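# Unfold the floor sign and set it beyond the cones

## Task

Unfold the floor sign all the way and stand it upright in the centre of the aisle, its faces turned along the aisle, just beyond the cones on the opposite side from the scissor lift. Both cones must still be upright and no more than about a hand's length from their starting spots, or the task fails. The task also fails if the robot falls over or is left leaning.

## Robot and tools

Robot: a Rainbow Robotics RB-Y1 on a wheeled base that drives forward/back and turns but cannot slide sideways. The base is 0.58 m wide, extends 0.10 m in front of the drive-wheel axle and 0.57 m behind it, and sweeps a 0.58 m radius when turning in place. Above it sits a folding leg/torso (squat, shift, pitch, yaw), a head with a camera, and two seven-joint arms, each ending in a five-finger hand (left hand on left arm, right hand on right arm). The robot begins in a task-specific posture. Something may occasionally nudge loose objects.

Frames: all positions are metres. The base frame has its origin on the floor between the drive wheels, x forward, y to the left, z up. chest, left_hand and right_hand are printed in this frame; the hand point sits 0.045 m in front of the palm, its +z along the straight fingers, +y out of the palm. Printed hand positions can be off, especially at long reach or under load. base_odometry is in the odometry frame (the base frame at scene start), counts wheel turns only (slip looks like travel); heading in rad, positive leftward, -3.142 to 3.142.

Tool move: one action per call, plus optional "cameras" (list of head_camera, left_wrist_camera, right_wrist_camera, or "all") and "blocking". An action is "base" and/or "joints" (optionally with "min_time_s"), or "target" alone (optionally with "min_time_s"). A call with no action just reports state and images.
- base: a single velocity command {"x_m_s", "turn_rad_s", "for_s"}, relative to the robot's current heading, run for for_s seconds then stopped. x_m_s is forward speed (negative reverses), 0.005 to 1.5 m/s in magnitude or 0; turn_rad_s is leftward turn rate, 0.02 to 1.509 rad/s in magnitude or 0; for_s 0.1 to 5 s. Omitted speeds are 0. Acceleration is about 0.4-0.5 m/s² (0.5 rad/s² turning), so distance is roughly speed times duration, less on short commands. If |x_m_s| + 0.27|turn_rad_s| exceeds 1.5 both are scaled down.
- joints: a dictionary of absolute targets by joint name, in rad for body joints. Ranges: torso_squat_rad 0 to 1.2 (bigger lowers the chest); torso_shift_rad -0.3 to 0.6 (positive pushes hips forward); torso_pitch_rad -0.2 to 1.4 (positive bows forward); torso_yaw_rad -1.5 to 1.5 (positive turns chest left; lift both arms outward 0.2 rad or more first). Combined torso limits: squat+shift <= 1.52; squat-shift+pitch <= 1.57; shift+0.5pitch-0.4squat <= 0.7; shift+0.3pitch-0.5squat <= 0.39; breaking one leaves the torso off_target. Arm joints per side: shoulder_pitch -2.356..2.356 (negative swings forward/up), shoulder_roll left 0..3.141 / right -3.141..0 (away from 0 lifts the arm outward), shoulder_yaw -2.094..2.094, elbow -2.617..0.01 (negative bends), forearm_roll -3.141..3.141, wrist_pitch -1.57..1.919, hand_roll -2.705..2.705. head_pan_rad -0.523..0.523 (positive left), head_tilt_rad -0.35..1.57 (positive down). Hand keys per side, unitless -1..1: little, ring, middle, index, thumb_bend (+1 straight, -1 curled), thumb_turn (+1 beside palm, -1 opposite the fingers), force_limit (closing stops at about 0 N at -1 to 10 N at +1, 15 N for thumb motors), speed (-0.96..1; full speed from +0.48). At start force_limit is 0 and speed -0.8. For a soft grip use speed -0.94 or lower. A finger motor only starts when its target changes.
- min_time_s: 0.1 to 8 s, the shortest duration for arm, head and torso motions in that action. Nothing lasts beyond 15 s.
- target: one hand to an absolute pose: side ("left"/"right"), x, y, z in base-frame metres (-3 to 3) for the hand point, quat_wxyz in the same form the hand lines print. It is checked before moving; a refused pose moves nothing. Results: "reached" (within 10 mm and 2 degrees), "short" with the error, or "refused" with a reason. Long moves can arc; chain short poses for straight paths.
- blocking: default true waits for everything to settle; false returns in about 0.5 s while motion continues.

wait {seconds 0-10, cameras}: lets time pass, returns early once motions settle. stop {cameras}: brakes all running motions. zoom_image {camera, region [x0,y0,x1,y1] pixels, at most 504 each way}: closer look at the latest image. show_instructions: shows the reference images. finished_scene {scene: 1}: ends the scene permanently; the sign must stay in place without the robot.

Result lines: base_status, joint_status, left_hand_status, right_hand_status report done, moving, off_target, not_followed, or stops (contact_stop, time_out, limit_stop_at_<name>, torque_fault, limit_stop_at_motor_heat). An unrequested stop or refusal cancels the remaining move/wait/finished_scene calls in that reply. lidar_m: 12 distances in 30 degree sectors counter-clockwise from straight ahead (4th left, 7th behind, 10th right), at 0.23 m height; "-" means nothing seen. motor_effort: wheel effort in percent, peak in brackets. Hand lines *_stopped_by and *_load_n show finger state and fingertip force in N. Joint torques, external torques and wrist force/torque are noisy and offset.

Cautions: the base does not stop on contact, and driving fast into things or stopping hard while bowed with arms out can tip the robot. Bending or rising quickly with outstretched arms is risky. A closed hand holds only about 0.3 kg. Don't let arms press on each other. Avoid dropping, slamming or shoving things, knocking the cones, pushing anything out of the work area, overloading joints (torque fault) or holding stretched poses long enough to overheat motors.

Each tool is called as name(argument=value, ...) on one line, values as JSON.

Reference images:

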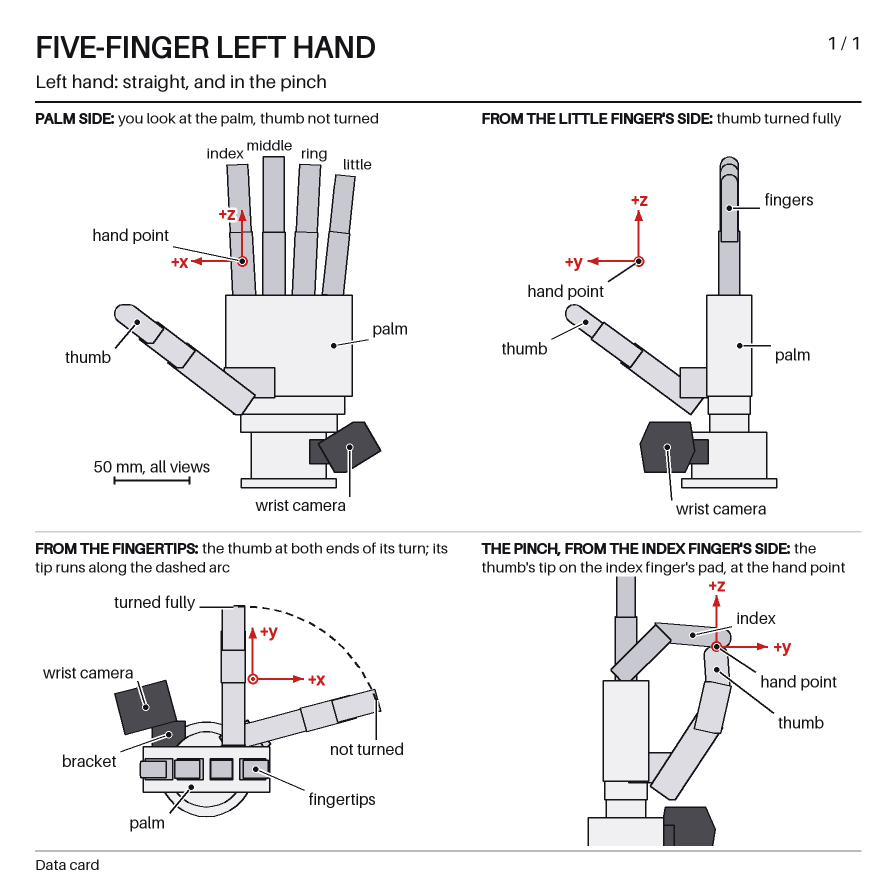

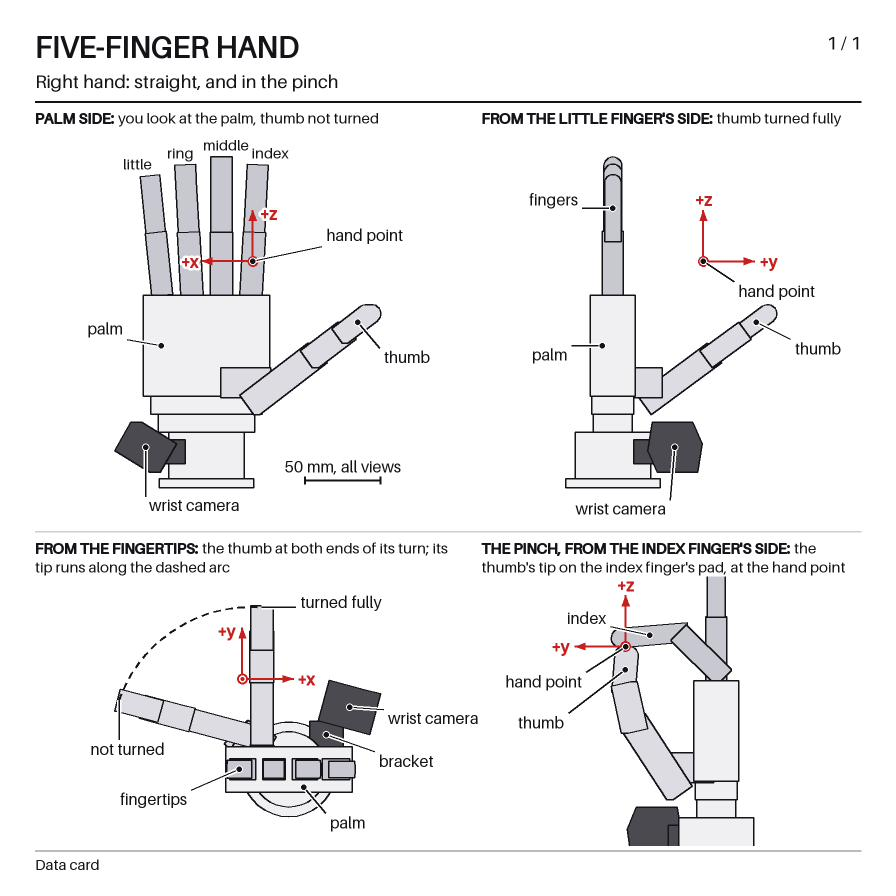

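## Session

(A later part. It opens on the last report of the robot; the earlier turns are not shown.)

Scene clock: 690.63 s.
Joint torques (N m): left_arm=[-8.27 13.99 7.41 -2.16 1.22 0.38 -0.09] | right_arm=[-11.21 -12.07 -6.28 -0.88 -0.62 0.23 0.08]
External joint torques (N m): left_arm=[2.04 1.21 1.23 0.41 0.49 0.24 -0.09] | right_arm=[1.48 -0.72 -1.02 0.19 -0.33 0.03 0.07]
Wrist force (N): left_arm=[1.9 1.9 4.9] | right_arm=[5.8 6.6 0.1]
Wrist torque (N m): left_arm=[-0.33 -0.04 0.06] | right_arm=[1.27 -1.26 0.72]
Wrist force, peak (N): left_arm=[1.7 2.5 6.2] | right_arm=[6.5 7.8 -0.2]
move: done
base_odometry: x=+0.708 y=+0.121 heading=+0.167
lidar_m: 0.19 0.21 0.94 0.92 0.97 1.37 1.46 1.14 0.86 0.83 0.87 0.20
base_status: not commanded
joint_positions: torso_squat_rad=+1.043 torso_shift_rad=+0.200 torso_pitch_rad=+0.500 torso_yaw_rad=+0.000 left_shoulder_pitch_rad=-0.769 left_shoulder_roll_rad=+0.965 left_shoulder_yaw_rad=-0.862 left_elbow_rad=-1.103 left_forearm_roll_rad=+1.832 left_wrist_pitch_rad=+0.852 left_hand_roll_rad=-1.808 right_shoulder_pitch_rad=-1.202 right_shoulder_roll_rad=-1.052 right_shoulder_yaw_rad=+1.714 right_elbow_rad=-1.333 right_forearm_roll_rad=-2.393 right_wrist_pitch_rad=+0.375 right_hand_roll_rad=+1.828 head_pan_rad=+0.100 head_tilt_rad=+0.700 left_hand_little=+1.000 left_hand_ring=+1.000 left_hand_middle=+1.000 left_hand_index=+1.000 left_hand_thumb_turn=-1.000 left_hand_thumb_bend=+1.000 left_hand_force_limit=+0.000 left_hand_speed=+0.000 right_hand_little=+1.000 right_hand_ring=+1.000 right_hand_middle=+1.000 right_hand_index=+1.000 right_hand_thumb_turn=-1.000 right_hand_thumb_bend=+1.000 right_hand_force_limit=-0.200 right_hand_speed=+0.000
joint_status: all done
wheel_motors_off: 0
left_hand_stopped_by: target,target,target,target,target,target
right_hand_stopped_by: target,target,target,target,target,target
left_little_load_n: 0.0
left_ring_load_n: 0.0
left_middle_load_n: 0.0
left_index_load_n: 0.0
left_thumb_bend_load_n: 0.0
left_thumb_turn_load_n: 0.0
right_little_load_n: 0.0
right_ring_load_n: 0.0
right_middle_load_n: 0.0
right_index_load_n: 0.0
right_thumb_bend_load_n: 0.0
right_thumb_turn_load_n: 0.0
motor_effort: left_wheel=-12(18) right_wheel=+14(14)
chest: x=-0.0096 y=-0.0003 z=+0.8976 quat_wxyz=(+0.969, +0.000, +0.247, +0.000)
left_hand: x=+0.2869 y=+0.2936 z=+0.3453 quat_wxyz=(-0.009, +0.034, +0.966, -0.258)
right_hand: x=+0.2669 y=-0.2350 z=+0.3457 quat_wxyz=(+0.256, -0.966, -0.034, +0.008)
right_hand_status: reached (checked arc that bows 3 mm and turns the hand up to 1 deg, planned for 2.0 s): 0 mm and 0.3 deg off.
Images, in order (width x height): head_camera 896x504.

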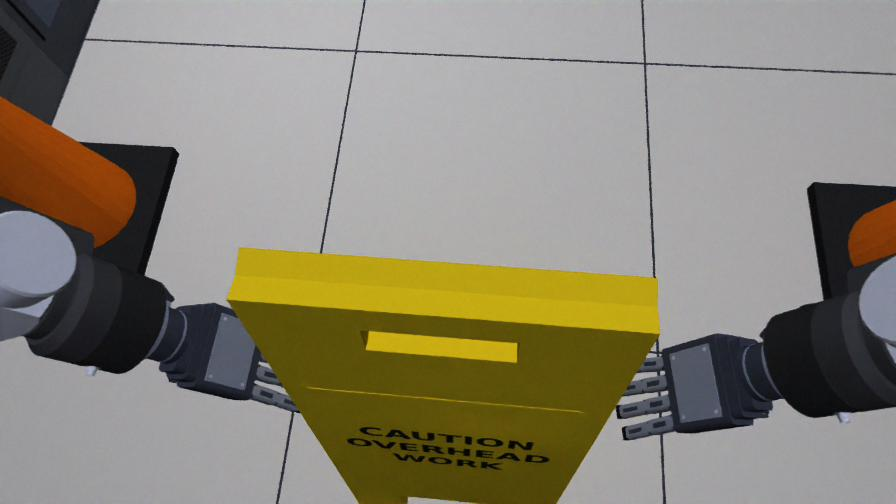

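move(target={"side":"right","x":0.267,"y":-0.27,"z":0.3455,"quat_wxyz":[-0.2581,0.9649,0.034,-0.009]}, min_time_s=2)

move(target={"side":"right","x":0.26,"y":-0.30,"z":0.3455,"quat_wxyz":[-0.2581,0.9649,0.034,-0.009]}, min_time_s=2)

move(target={"side":"left","x":0.28,"y":0.33,"z":0.3452,"quat_wxyz":[-0.009,0.034,0.965,-0.258]}, min_time_s=2, cameras=["head_camera", "left_wrist_camera", "right_wrist_camera"])

Scene clock: 693.77 s.
Joint torques (N m): left_arm=[-8.11 14.43 7.09 -2.27 1.26 0.31 -0.14] | right_arm=[-10.49 -13.49 -6.2 -0.58 -0.5 0.38 -0.01]
External joint torques (N m): left_arm=[2.19 1.65 0.92 0.31 0.53 0.17 -0.13] | right_arm=[1.46 -0.9 -1.08 0.1 -0.18 0.09 -0.02]
Wrist force (N): left_arm=[1.8 2.3 5.4] | right_arm=[6.0 6.7 0.9]
Wrist torque (N m): left_arm=[-0.34 0.01 0.06] | right_arm=[1.27 -1.36 0.76]
Wrist force, peak (N): left_arm=[1.8 2.4 6.1] | right_arm=[6.7 7.6 0.6]
move: done
base_odometry: x=+0.708 y=+0.121 heading=+0.167
lidar_m: 0.19 0.20 0.94 0.92 0.98 1.39 1.46 1.14 0.87 0.84 0.88 0.20
base_status: not commanded
joint_positions: torso_squat_rad=+1.043 torso_shift_rad=+0.200 torso_pitch_rad=+0.500 torso_yaw_rad=+0.000 left_shoulder_pitch_rad=-0.769 left_shoulder_roll_rad=+0.965 left_shoulder_yaw_rad=-0.862 left_elbow_rad=-1.103 left_forearm_roll_rad=+1.832 left_wrist_pitch_rad=+0.852 left_hand_roll_rad=-1.808 right_shoulder_pitch_rad=-1.140 right_shoulder_roll_rad=-1.099 right_shoulder_yaw_rad=+1.649 right_elbow_rad=-1.290 right_forearm_roll_rad=-2.424 right_wrist_pitch_rad=+0.440 right_hand_roll_rad=+1.928 head_pan_rad=+0.100 head_tilt_rad=+0.700 left_hand_little=+1.000 left_hand_ring=+1.000 left_hand_middle=+1.000 left_hand_index=+1.000 left_hand_thumb_turn=-1.000 left_hand_thumb_bend=+1.000 left_hand_force_limit=+0.000 left_hand_speed=+0.000 right_hand_little=+1.000 right_hand_ring=+1.000 right_hand_middle=+1.000 right_hand_index=+1.000 right_hand_thumb_turn=-1.000 right_hand_thumb_bend=+1.000 right_hand_force_limit=-0.200 right_hand_speed=+0.000
joint_status: all done
wheel_motors_off: 0
left_hand_stopped_by: target,target,target,target,target,target
right_hand_stopped_by: target,target,target,target,target,target
left_little_load_n: 0.0
left_ring_load_n: 0.0
left_middle_load_n: 0.0
left_index_load_n: 0.0
left_thumb_bend_load_n: 0.0
left_thumb_turn_load_n: 0.0
right_little_load_n: 0.0
right_ring_load_n: 0.0
right_middle_load_n: 0.0
right_index_load_n: 0.0
right_thumb_bend_load_n: 0.0
right_thumb_turn_load_n: 0.0
motor_effort: left_wheel=-17(18) right_wheel=+14(14)
chest: x=-0.0096 y=-0.0003 z=+0.8976 quat_wxyz=(+0.969, +0.000, +0.247, +0.000)
left_hand: x=+0.2869 y=+0.2936 z=+0.3453 quat_wxyz=(-0.009, +0.034, +0.966, -0.258)
right_hand: x=+0.2663 y=-0.2699 z=+0.3460 quat_wxyz=(+0.250, -0.968, -0.034, +0.007)
right_hand_status: reached (checked arc that bows 1 mm and turns the hand up to 1 deg, planned for 2.0 s): 1 mm and 0.9 deg off.
pictures: none

Scene clock: 696.10 s.
Joint torques (N m): left_arm=[-8.09 14.1 7.6 -2.37 1.03 0.22 0.02] | right_arm=[-9.6 -14.33 -5.76 -0.01 -0.62 0.44 0.16]
External joint torques (N m): left_arm=[2.21 1.32 1.42 0.21 0.3 0.08 0.02] | right_arm=[1.45 -0.59 -0.82 0.34 -0.27 0.05 0.16]
Wrist force (N): left_arm=[2.0 2.4 5.2] | right_arm=[6.2 7.3 0.7]
Wrist torque (N m): left_arm=[-0.25 -0.04 0.06] | right_arm=[1.40 -1.39 0.76]
Wrist force, peak (N): left_arm=[2.5 2.4 6.0] | right_arm=[6.2 7.8 0.6]
move: done
base_odometry: x=+0.708 y=+0.121 heading=+0.167
lidar_m: 0.18 0.21 0.93 0.92 0.98 1.39 1.46 1.14 0.87 0.84 0.87 0.20
base_status: not commanded
joint_positions: torso_squat_rad=+1.043 torso_shift_rad=+0.200 torso_pitch_rad=+0.500 torso_yaw_rad=+0.000 left_shoulder_pitch_rad=-0.769 left_shoulder_roll_rad=+0.965 left_shoulder_yaw_rad=-0.862 left_elbow_rad=-1.103 left_forearm_roll_rad=+1.832 left_wrist_pitch_rad=+0.852 left_hand_roll_rad=-1.808 right_shoulder_pitch_rad=-1.071 right_shoulder_roll_rad=-1.137 right_shoulder_yaw_rad=+1.584 right_elbow_rad=-1.248 right_forearm_roll_rad=-2.465 right_wrist_pitch_rad=+0.500 right_hand_roll_rad=+2.034 head_pan_rad=+0.100 head_tilt_rad=+0.700 left_hand_little=+1.000 left_hand_ring=+1.000 left_hand_middle=+1.000 left_hand_index=+1.000 left_hand_thumb_turn=-1.000 left_hand_thumb_bend=+1.000 left_hand_force_limit=+0.000 left_hand_speed=+0.000 right_hand_little=+1.000 right_hand_ring=+1.000 right_hand_middle=+1.000 right_hand_index=+1.000 right_hand_thumb_turn=-1.000 right_hand_thumb_bend=+1.000 right_hand_force_limit=-0.200 right_hand_speed=+0.000
joint_status: all done
wheel_motors_off: 0
left_hand_stopped_by: target,target,target,target,target,target
right_hand_stopped_by: target,target,target,target,target,target
left_little_load_n: 0.0
left_ring_load_n: 0.0
left_middle_load_n: 0.0
left_index_load_n: 0.0
left_thumb_bend_load_n: 0.0
left_thumb_turn_load_n: 0.0
right_little_load_n: 0.0
right_ring_load_n: 0.0
right_middle_load_n: 0.0
right_index_load_n: 0.0
right_thumb_bend_load_n: 0.0
right_thumb_turn_load_n: 0.0
motor_effort: left_wheel=-13(18) right_wheel=+14(14)
chest: x=-0.0096 y=-0.0003 z=+0.8976 quat_wxyz=(+0.969, +0.000, +0.247, +0.000)
left_hand: x=+0.2869 y=+0.2936 z=+0.3453 quat_wxyz=(-0.009, +0.034, +0.966, -0.258)
right_hand: x=+0.2597 y=-0.2998 z=+0.3460 quat_wxyz=(+0.250, -0.968, -0.034, +0.007)
right_hand_status: reached (checked arc that bows 1 mm and turns the hand up to 0 deg, planned for 2.0 s): 1 mm and 1.0 deg off.
pictures: none

Scene clock: 698.43 s.
Joint torques (N m): left_arm=[-7.59 15.69 7.11 -1.87 1.2 0.29 -0.1] | right_arm=[-9.55 -14.63 -6.15 0.05 -0.62 0.39 0.14]
External joint torques (N m): left_arm=[2.07 1.72 1.19 0.12 0.47 0.02 -0.1] | right_arm=[1.51 -0.88 -1.21 0.4 -0.26 0 0.14]
Wrist force (N): left_arm=[2.4 2.0 4.9] | right_arm=[5.6 7.1 1.0]
Wrist torque (N m): left_arm=[-0.33 -0.12 0.12] | right_arm=[1.32 -1.33 0.74]
Wrist force, peak (N): left_arm=[2.0 2.5 5.9] | right_arm=[6.4 7.9 0.4]
move: done
base_odometry: x=+0.708 y=+0.121 heading=+0.167
lidar_m: 0.19 0.20 0.93 0.91 0.97 1.38 1.46 1.13 0.86 0.83 0.86 0.19
base_status: not commanded
joint_positions: torso_squat_rad=+1.043 torso_shift_rad=+0.200 torso_pitch_rad=+0.500 torso_yaw_rad=+0.000 left_shoulder_pitch_rad=-0.737 left_shoulder_roll_rad=+0.986 left_shoulder_yaw_rad=-0.817 left_elbow_rad=-1.021 left_forearm_roll_rad=+1.901 left_wrist_pitch_rad=+0.905 left_hand_roll_rad=-1.943 right_shoulder_pitch_rad=-1.071 right_shoulder_roll_rad=-1.137 right_shoulder_yaw_rad=+1.584 right_elbow_rad=-1.248 right_forearm_roll_rad=-2.465 right_wrist_pitch_rad=+0.500 right_hand_roll_rad=+2.034 head_pan_rad=+0.100 head_tilt_rad=+0.700 left_hand_little=+1.000 left_hand_ring=+1.000 left_hand_middle=+1.000 left_hand_index=+1.000 left_hand_thumb_turn=-1.000 left_hand_thumb_bend=+1.000 left_hand_force_limit=+0.000 left_hand_speed=+0.000 right_hand_little=+1.000 right_hand_ring=+1.000 right_hand_middle=+1.000 right_hand_index=+1.000 right_hand_thumb_turn=-1.000 right_hand_thumb_bend=+1.000 right_hand_force_limit=-0.200 right_hand_speed=+0.000
joint_status: all done
wheel_motors_off: 0
left_hand_stopped_by: target,target,target,target,target,target
right_hand_stopped_by: target,target,target,target,target,target
left_little_load_n: 0.0
left_ring_load_n: 0.0
left_middle_load_n: 0.5
left_index_load_n: 0.0
left_thumb_bend_load_n: 0.0
left_thumb_turn_load_n: 0.0
right_little_load_n: 0.0
right_ring_load_n: 0.0
right_middle_load_n: 0.0
right_index_load_n: 0.0
right_thumb_bend_load_n: 0.0
right_thumb_turn_load_n: 0.0
motor_effort: left_wheel=-16(18) right_wheel=+14(14)
chest: x=-0.0096 y=-0.0003 z=+0.8976 quat_wxyz=(+0.969, +0.000, +0.247, +0.000)
left_hand: x=+0.2799 y=+0.3296 z=+0.3452 quat_wxyz=(-0.009, +0.034, +0.966, -0.258)
left_hand_status: reached (checked arc that bows 2 mm and turns the hand up to 0 deg, planned for 2.0 s): 0 mm and 0.1 deg off.
right_hand: x=+0.2597 y=-0.2998 z=+0.3460 quat_wxyz=(+0.250, -0.968, -0.034, +0.007)
Images, in order (width x height): head_camera 896x504, left_wrist_camera 504x504, right_wrist_camera 504x504.

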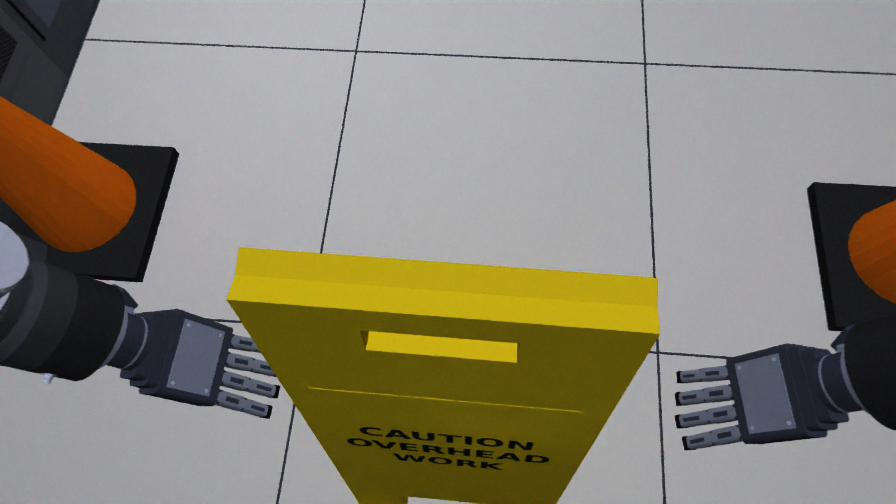

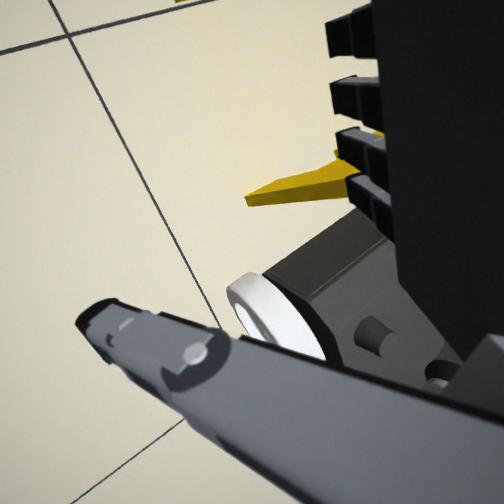

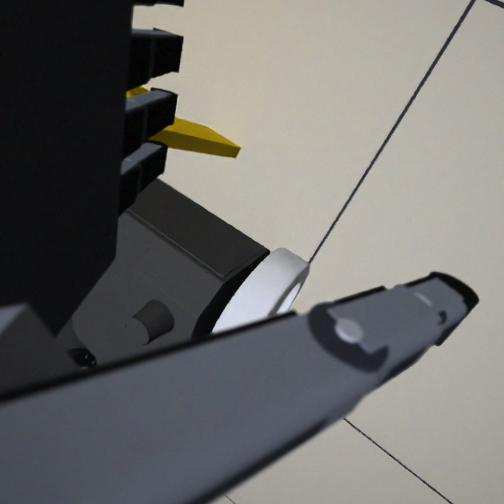

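move(base={"x_m_s": -0.1, "for_s": 2.5}, cameras=["head_camera", "left_wrist_camera", "right_wrist_camera"])

Scene clock: 701.97 s.
Joint torques (N m): left_arm=[-8.43 14.57 6.42 -1.98 1.07 0.32 -0.13] | right_arm=[-10.43 -13.77 -5.09 -0.34 -0.74 0.22 0.1]
External joint torques (N m): left_arm=[1.23 0.6 0.49 0 0.34 0.05 -0.13] | right_arm=[0.63 -0.02 -0.15 0.01 -0.39 -0.17 0.1]
Wrist force (N): left_arm=[1.9 2.4 5.1] | right_arm=[5.8 7.4 0.7]
Wrist torque (N m): left_arm=[-0.27 -0.02 0.06] | right_arm=[1.40 -1.35 0.75]
Wrist force, peak (N): left_arm=[1.4 2.9 6.2] | right_arm=[6.8 7.5 0.9]
move: done
base_odometry: x=+0.461 y=+0.079 heading=+0.165
lidar_m: 0.44 0.47 0.96 0.93 0.98 1.24 1.21 1.13 0.85 0.83 0.87 1.05
base_status: done (sent for 2.5 of 2.5 s)
joint_positions: torso_squat_rad=+1.043 torso_shift_rad=+0.200 torso_pitch_rad=+0.500 torso_yaw_rad=+0.000 left_shoulder_pitch_rad=-0.737 left_shoulder_roll_rad=+0.986 left_shoulder_yaw_rad=-0.817 left_elbow_rad=-1.021 left_forearm_roll_rad=+1.901 left_wrist_pitch_rad=+0.905 left_hand_roll_rad=-1.943 right_shoulder_pitch_rad=-1.071 right_shoulder_roll_rad=-1.137 right_shoulder_yaw_rad=+1.584 right_elbow_rad=-1.248 right_forearm_roll_rad=-2.465 right_wrist_pitch_rad=+0.500 right_hand_roll_rad=+2.034 head_pan_rad=+0.100 head_tilt_rad=+0.700 left_hand_little=+1.000 left_hand_ring=+1.000 left_hand_middle=+1.000 left_hand_index=+1.000 left_hand_thumb_turn=-1.000 left_hand_thumb_bend=+1.000 left_hand_force_limit=+0.000 left_hand_speed=+0.000 right_hand_little=+1.000 right_hand_ring=+1.000 right_hand_middle=+1.000 right_hand_index=+1.000 right_hand_thumb_turn=-1.000 right_hand_thumb_bend=+1.000 right_hand_force_limit=-0.200 right_hand_speed=+0.000
joint_status: not commanded
wheel_motors_off: 0
left_hand_stopped_by: target,target,target,target,target,target
right_hand_stopped_by: target,target,target,target,target,target
left_little_load_n: 0.0
left_ring_load_n: -0.5
left_middle_load_n: 0.0
left_index_load_n: -0.5
left_thumb_bend_load_n: 0.0
left_thumb_turn_load_n: 0.0
right_little_load_n: 0.0
right_ring_load_n: 0.0
right_middle_load_n: 0.0
right_index_load_n: 0.0
right_thumb_bend_load_n: 0.0
right_thumb_turn_load_n: 0.0
motor_effort: left_wheel=-18(35) right_wheel=+15(26)
chest: x=-0.0097 y=-0.0003 z=+0.8976 quat_wxyz=(+0.969, +0.000, +0.247, +0.000)
left_hand: x=+0.2798 y=+0.3297 z=+0.3452 quat_wxyz=(-0.009, +0.034, +0.966, -0.258)
right_hand: x=+0.2597 y=-0.2999 z=+0.3461 quat_wxyz=(+0.250, -0.968, -0.034, +0.007)
Images, in order (width x height): head_camera 896x504, left_wrist_camera 504x504, right_wrist_camera 504x504.

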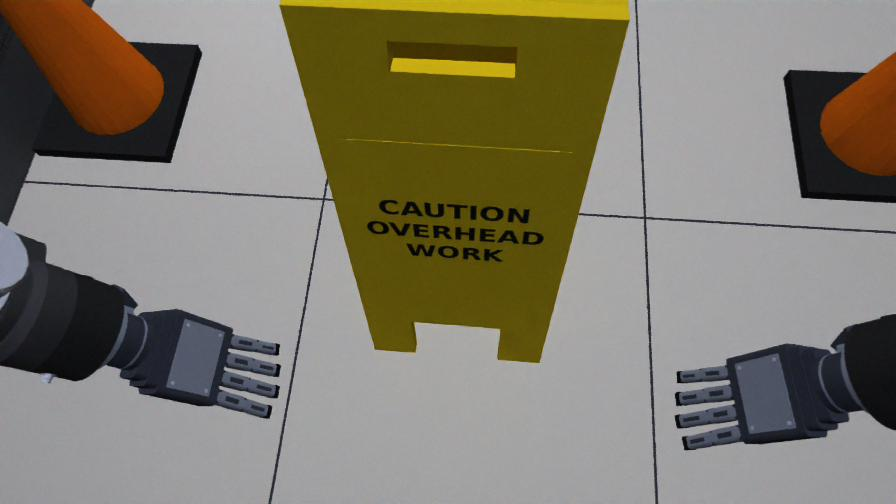

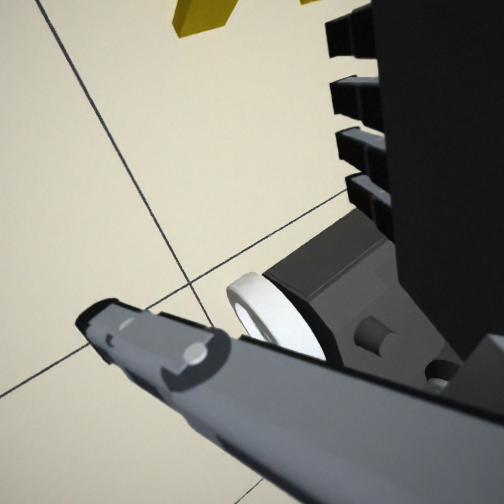

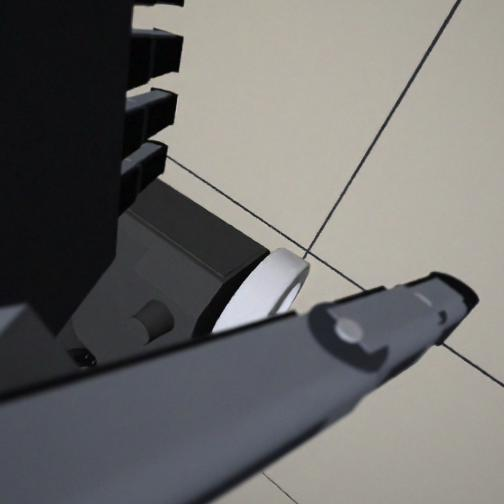

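move(base={"x_m_s": -0.15, "for_s": 2.0}, joints={"head_tilt_rad": 0.35, "head_pan_rad": 0.0}, min_time_s=1.5, cameras=["head_camera"])

Scene clock: 705.40 s.
Joint torques (N m): left_arm=[-8.85 14.47 6.18 -1.99 1.01 0.07 0.1] | right_arm=[-10.18 -13.78 -4.95 -0.41 -0.61 0.11 0.11]
External joint torques (N m): left_arm=[0.81 0.5 0.26 0 0.28 -0.2 0.1] | right_arm=[0.88 -0.03 -0.01 -0.07 -0.26 -0.28 0.11]
Wrist force (N): left_arm=[2.1 3.5 5.3] | right_arm=[5.6 6.8 0.2]
Wrist torque (N m): left_arm=[-0.14 -0.07 0.06] | right_arm=[1.36 -1.29 0.73]
Wrist force, peak (N): left_arm=[2.8 2.6 6.3] | right_arm=[6.7 7.6 0.5]
move: done
base_odometry: x=+0.165 y=+0.030 heading=+0.164
lidar_m: 0.74 1.28 0.97 0.95 1.01 0.93 0.91 0.96 0.83 0.81 0.86 1.22
base_status: done (sent for 2 of 2 s)
joint_positions: torso_squat_rad=+1.043 torso_shift_rad=+0.200 torso_pitch_rad=+0.500 torso_yaw_rad=+0.000 left_shoulder_pitch_rad=-0.737 left_shoulder_roll_rad=+0.986 left_shoulder_yaw_rad=-0.817 left_elbow_rad=-1.021 left_forearm_roll_rad=+1.901 left_wrist_pitch_rad=+0.905 left_hand_roll_rad=-1.943 right_shoulder_pitch_rad=-1.071 right_shoulder_roll_rad=-1.137 right_shoulder_yaw_rad=+1.584 right_elbow_rad=-1.248 right_forearm_roll_rad=-2.465 right_wrist_pitch_rad=+0.500 right_hand_roll_rad=+2.034 head_pan_rad=+0.000 head_tilt_rad=+0.350 left_hand_little=+1.000 left_hand_ring=+1.000 left_hand_middle=+1.000 left_hand_index=+1.000 left_hand_thumb_turn=-1.000 left_hand_thumb_bend=+1.000 left_hand_force_limit=+0.000 left_hand_speed=+0.000 right_hand_little=+1.000 right_hand_ring=+1.000 right_hand_middle=+1.000 right_hand_index=+1.000 right_hand_thumb_turn=-1.000 right_hand_thumb_bend=+1.000 right_hand_force_limit=-0.200 right_hand_speed=+0.000
joint_status: all done
wheel_motors_off: 0
left_hand_stopped_by: target,target,target,target,target,target
right_hand_stopped_by: target,target,target,target,target,target
left_little_load_n: -0.5
left_ring_load_n: 0.0
left_middle_load_n: 0.0
left_index_load_n: 0.0
left_thumb_bend_load_n: 0.0
left_thumb_turn_load_n: 0.0
right_little_load_n: 0.0
right_ring_load_n: 0.0
right_middle_load_n: 0.0
right_index_load_n: 0.0
right_thumb_bend_load_n: 0.0
right_thumb_turn_load_n: 0.0
motor_effort: left_wheel=-12(29) right_wheel=+14(26)
chest: x=-0.0097 y=-0.0003 z=+0.8976 quat_wxyz=(+0.969, +0.000, +0.247, +0.000)
left_hand: x=+0.2798 y=+0.3298 z=+0.3452 quat_wxyz=(-0.009, +0.034, +0.966, -0.258)
right_hand: x=+0.2597 y=-0.2999 z=+0.3461 quat_wxyz=(+0.250, -0.968, -0.034, +0.007)
Images, in order (width x height): head_camera 896x504.

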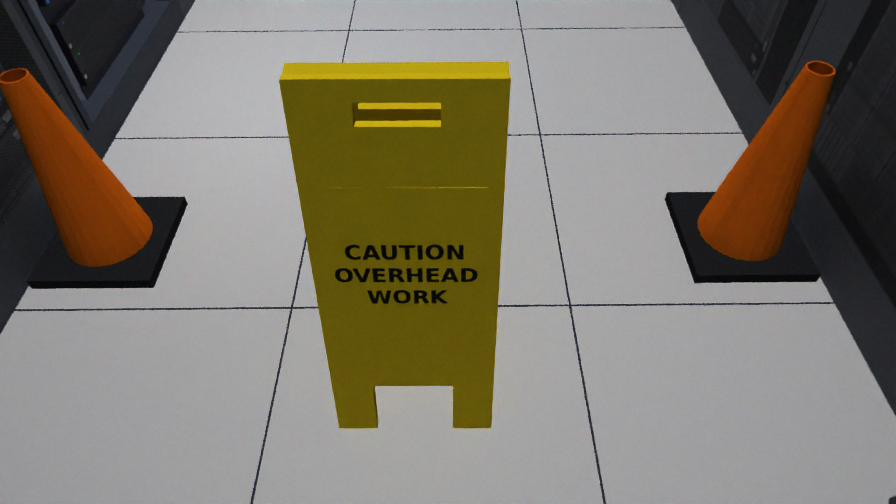

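finished_scene(scene=1)

The scene is finished: the task was done.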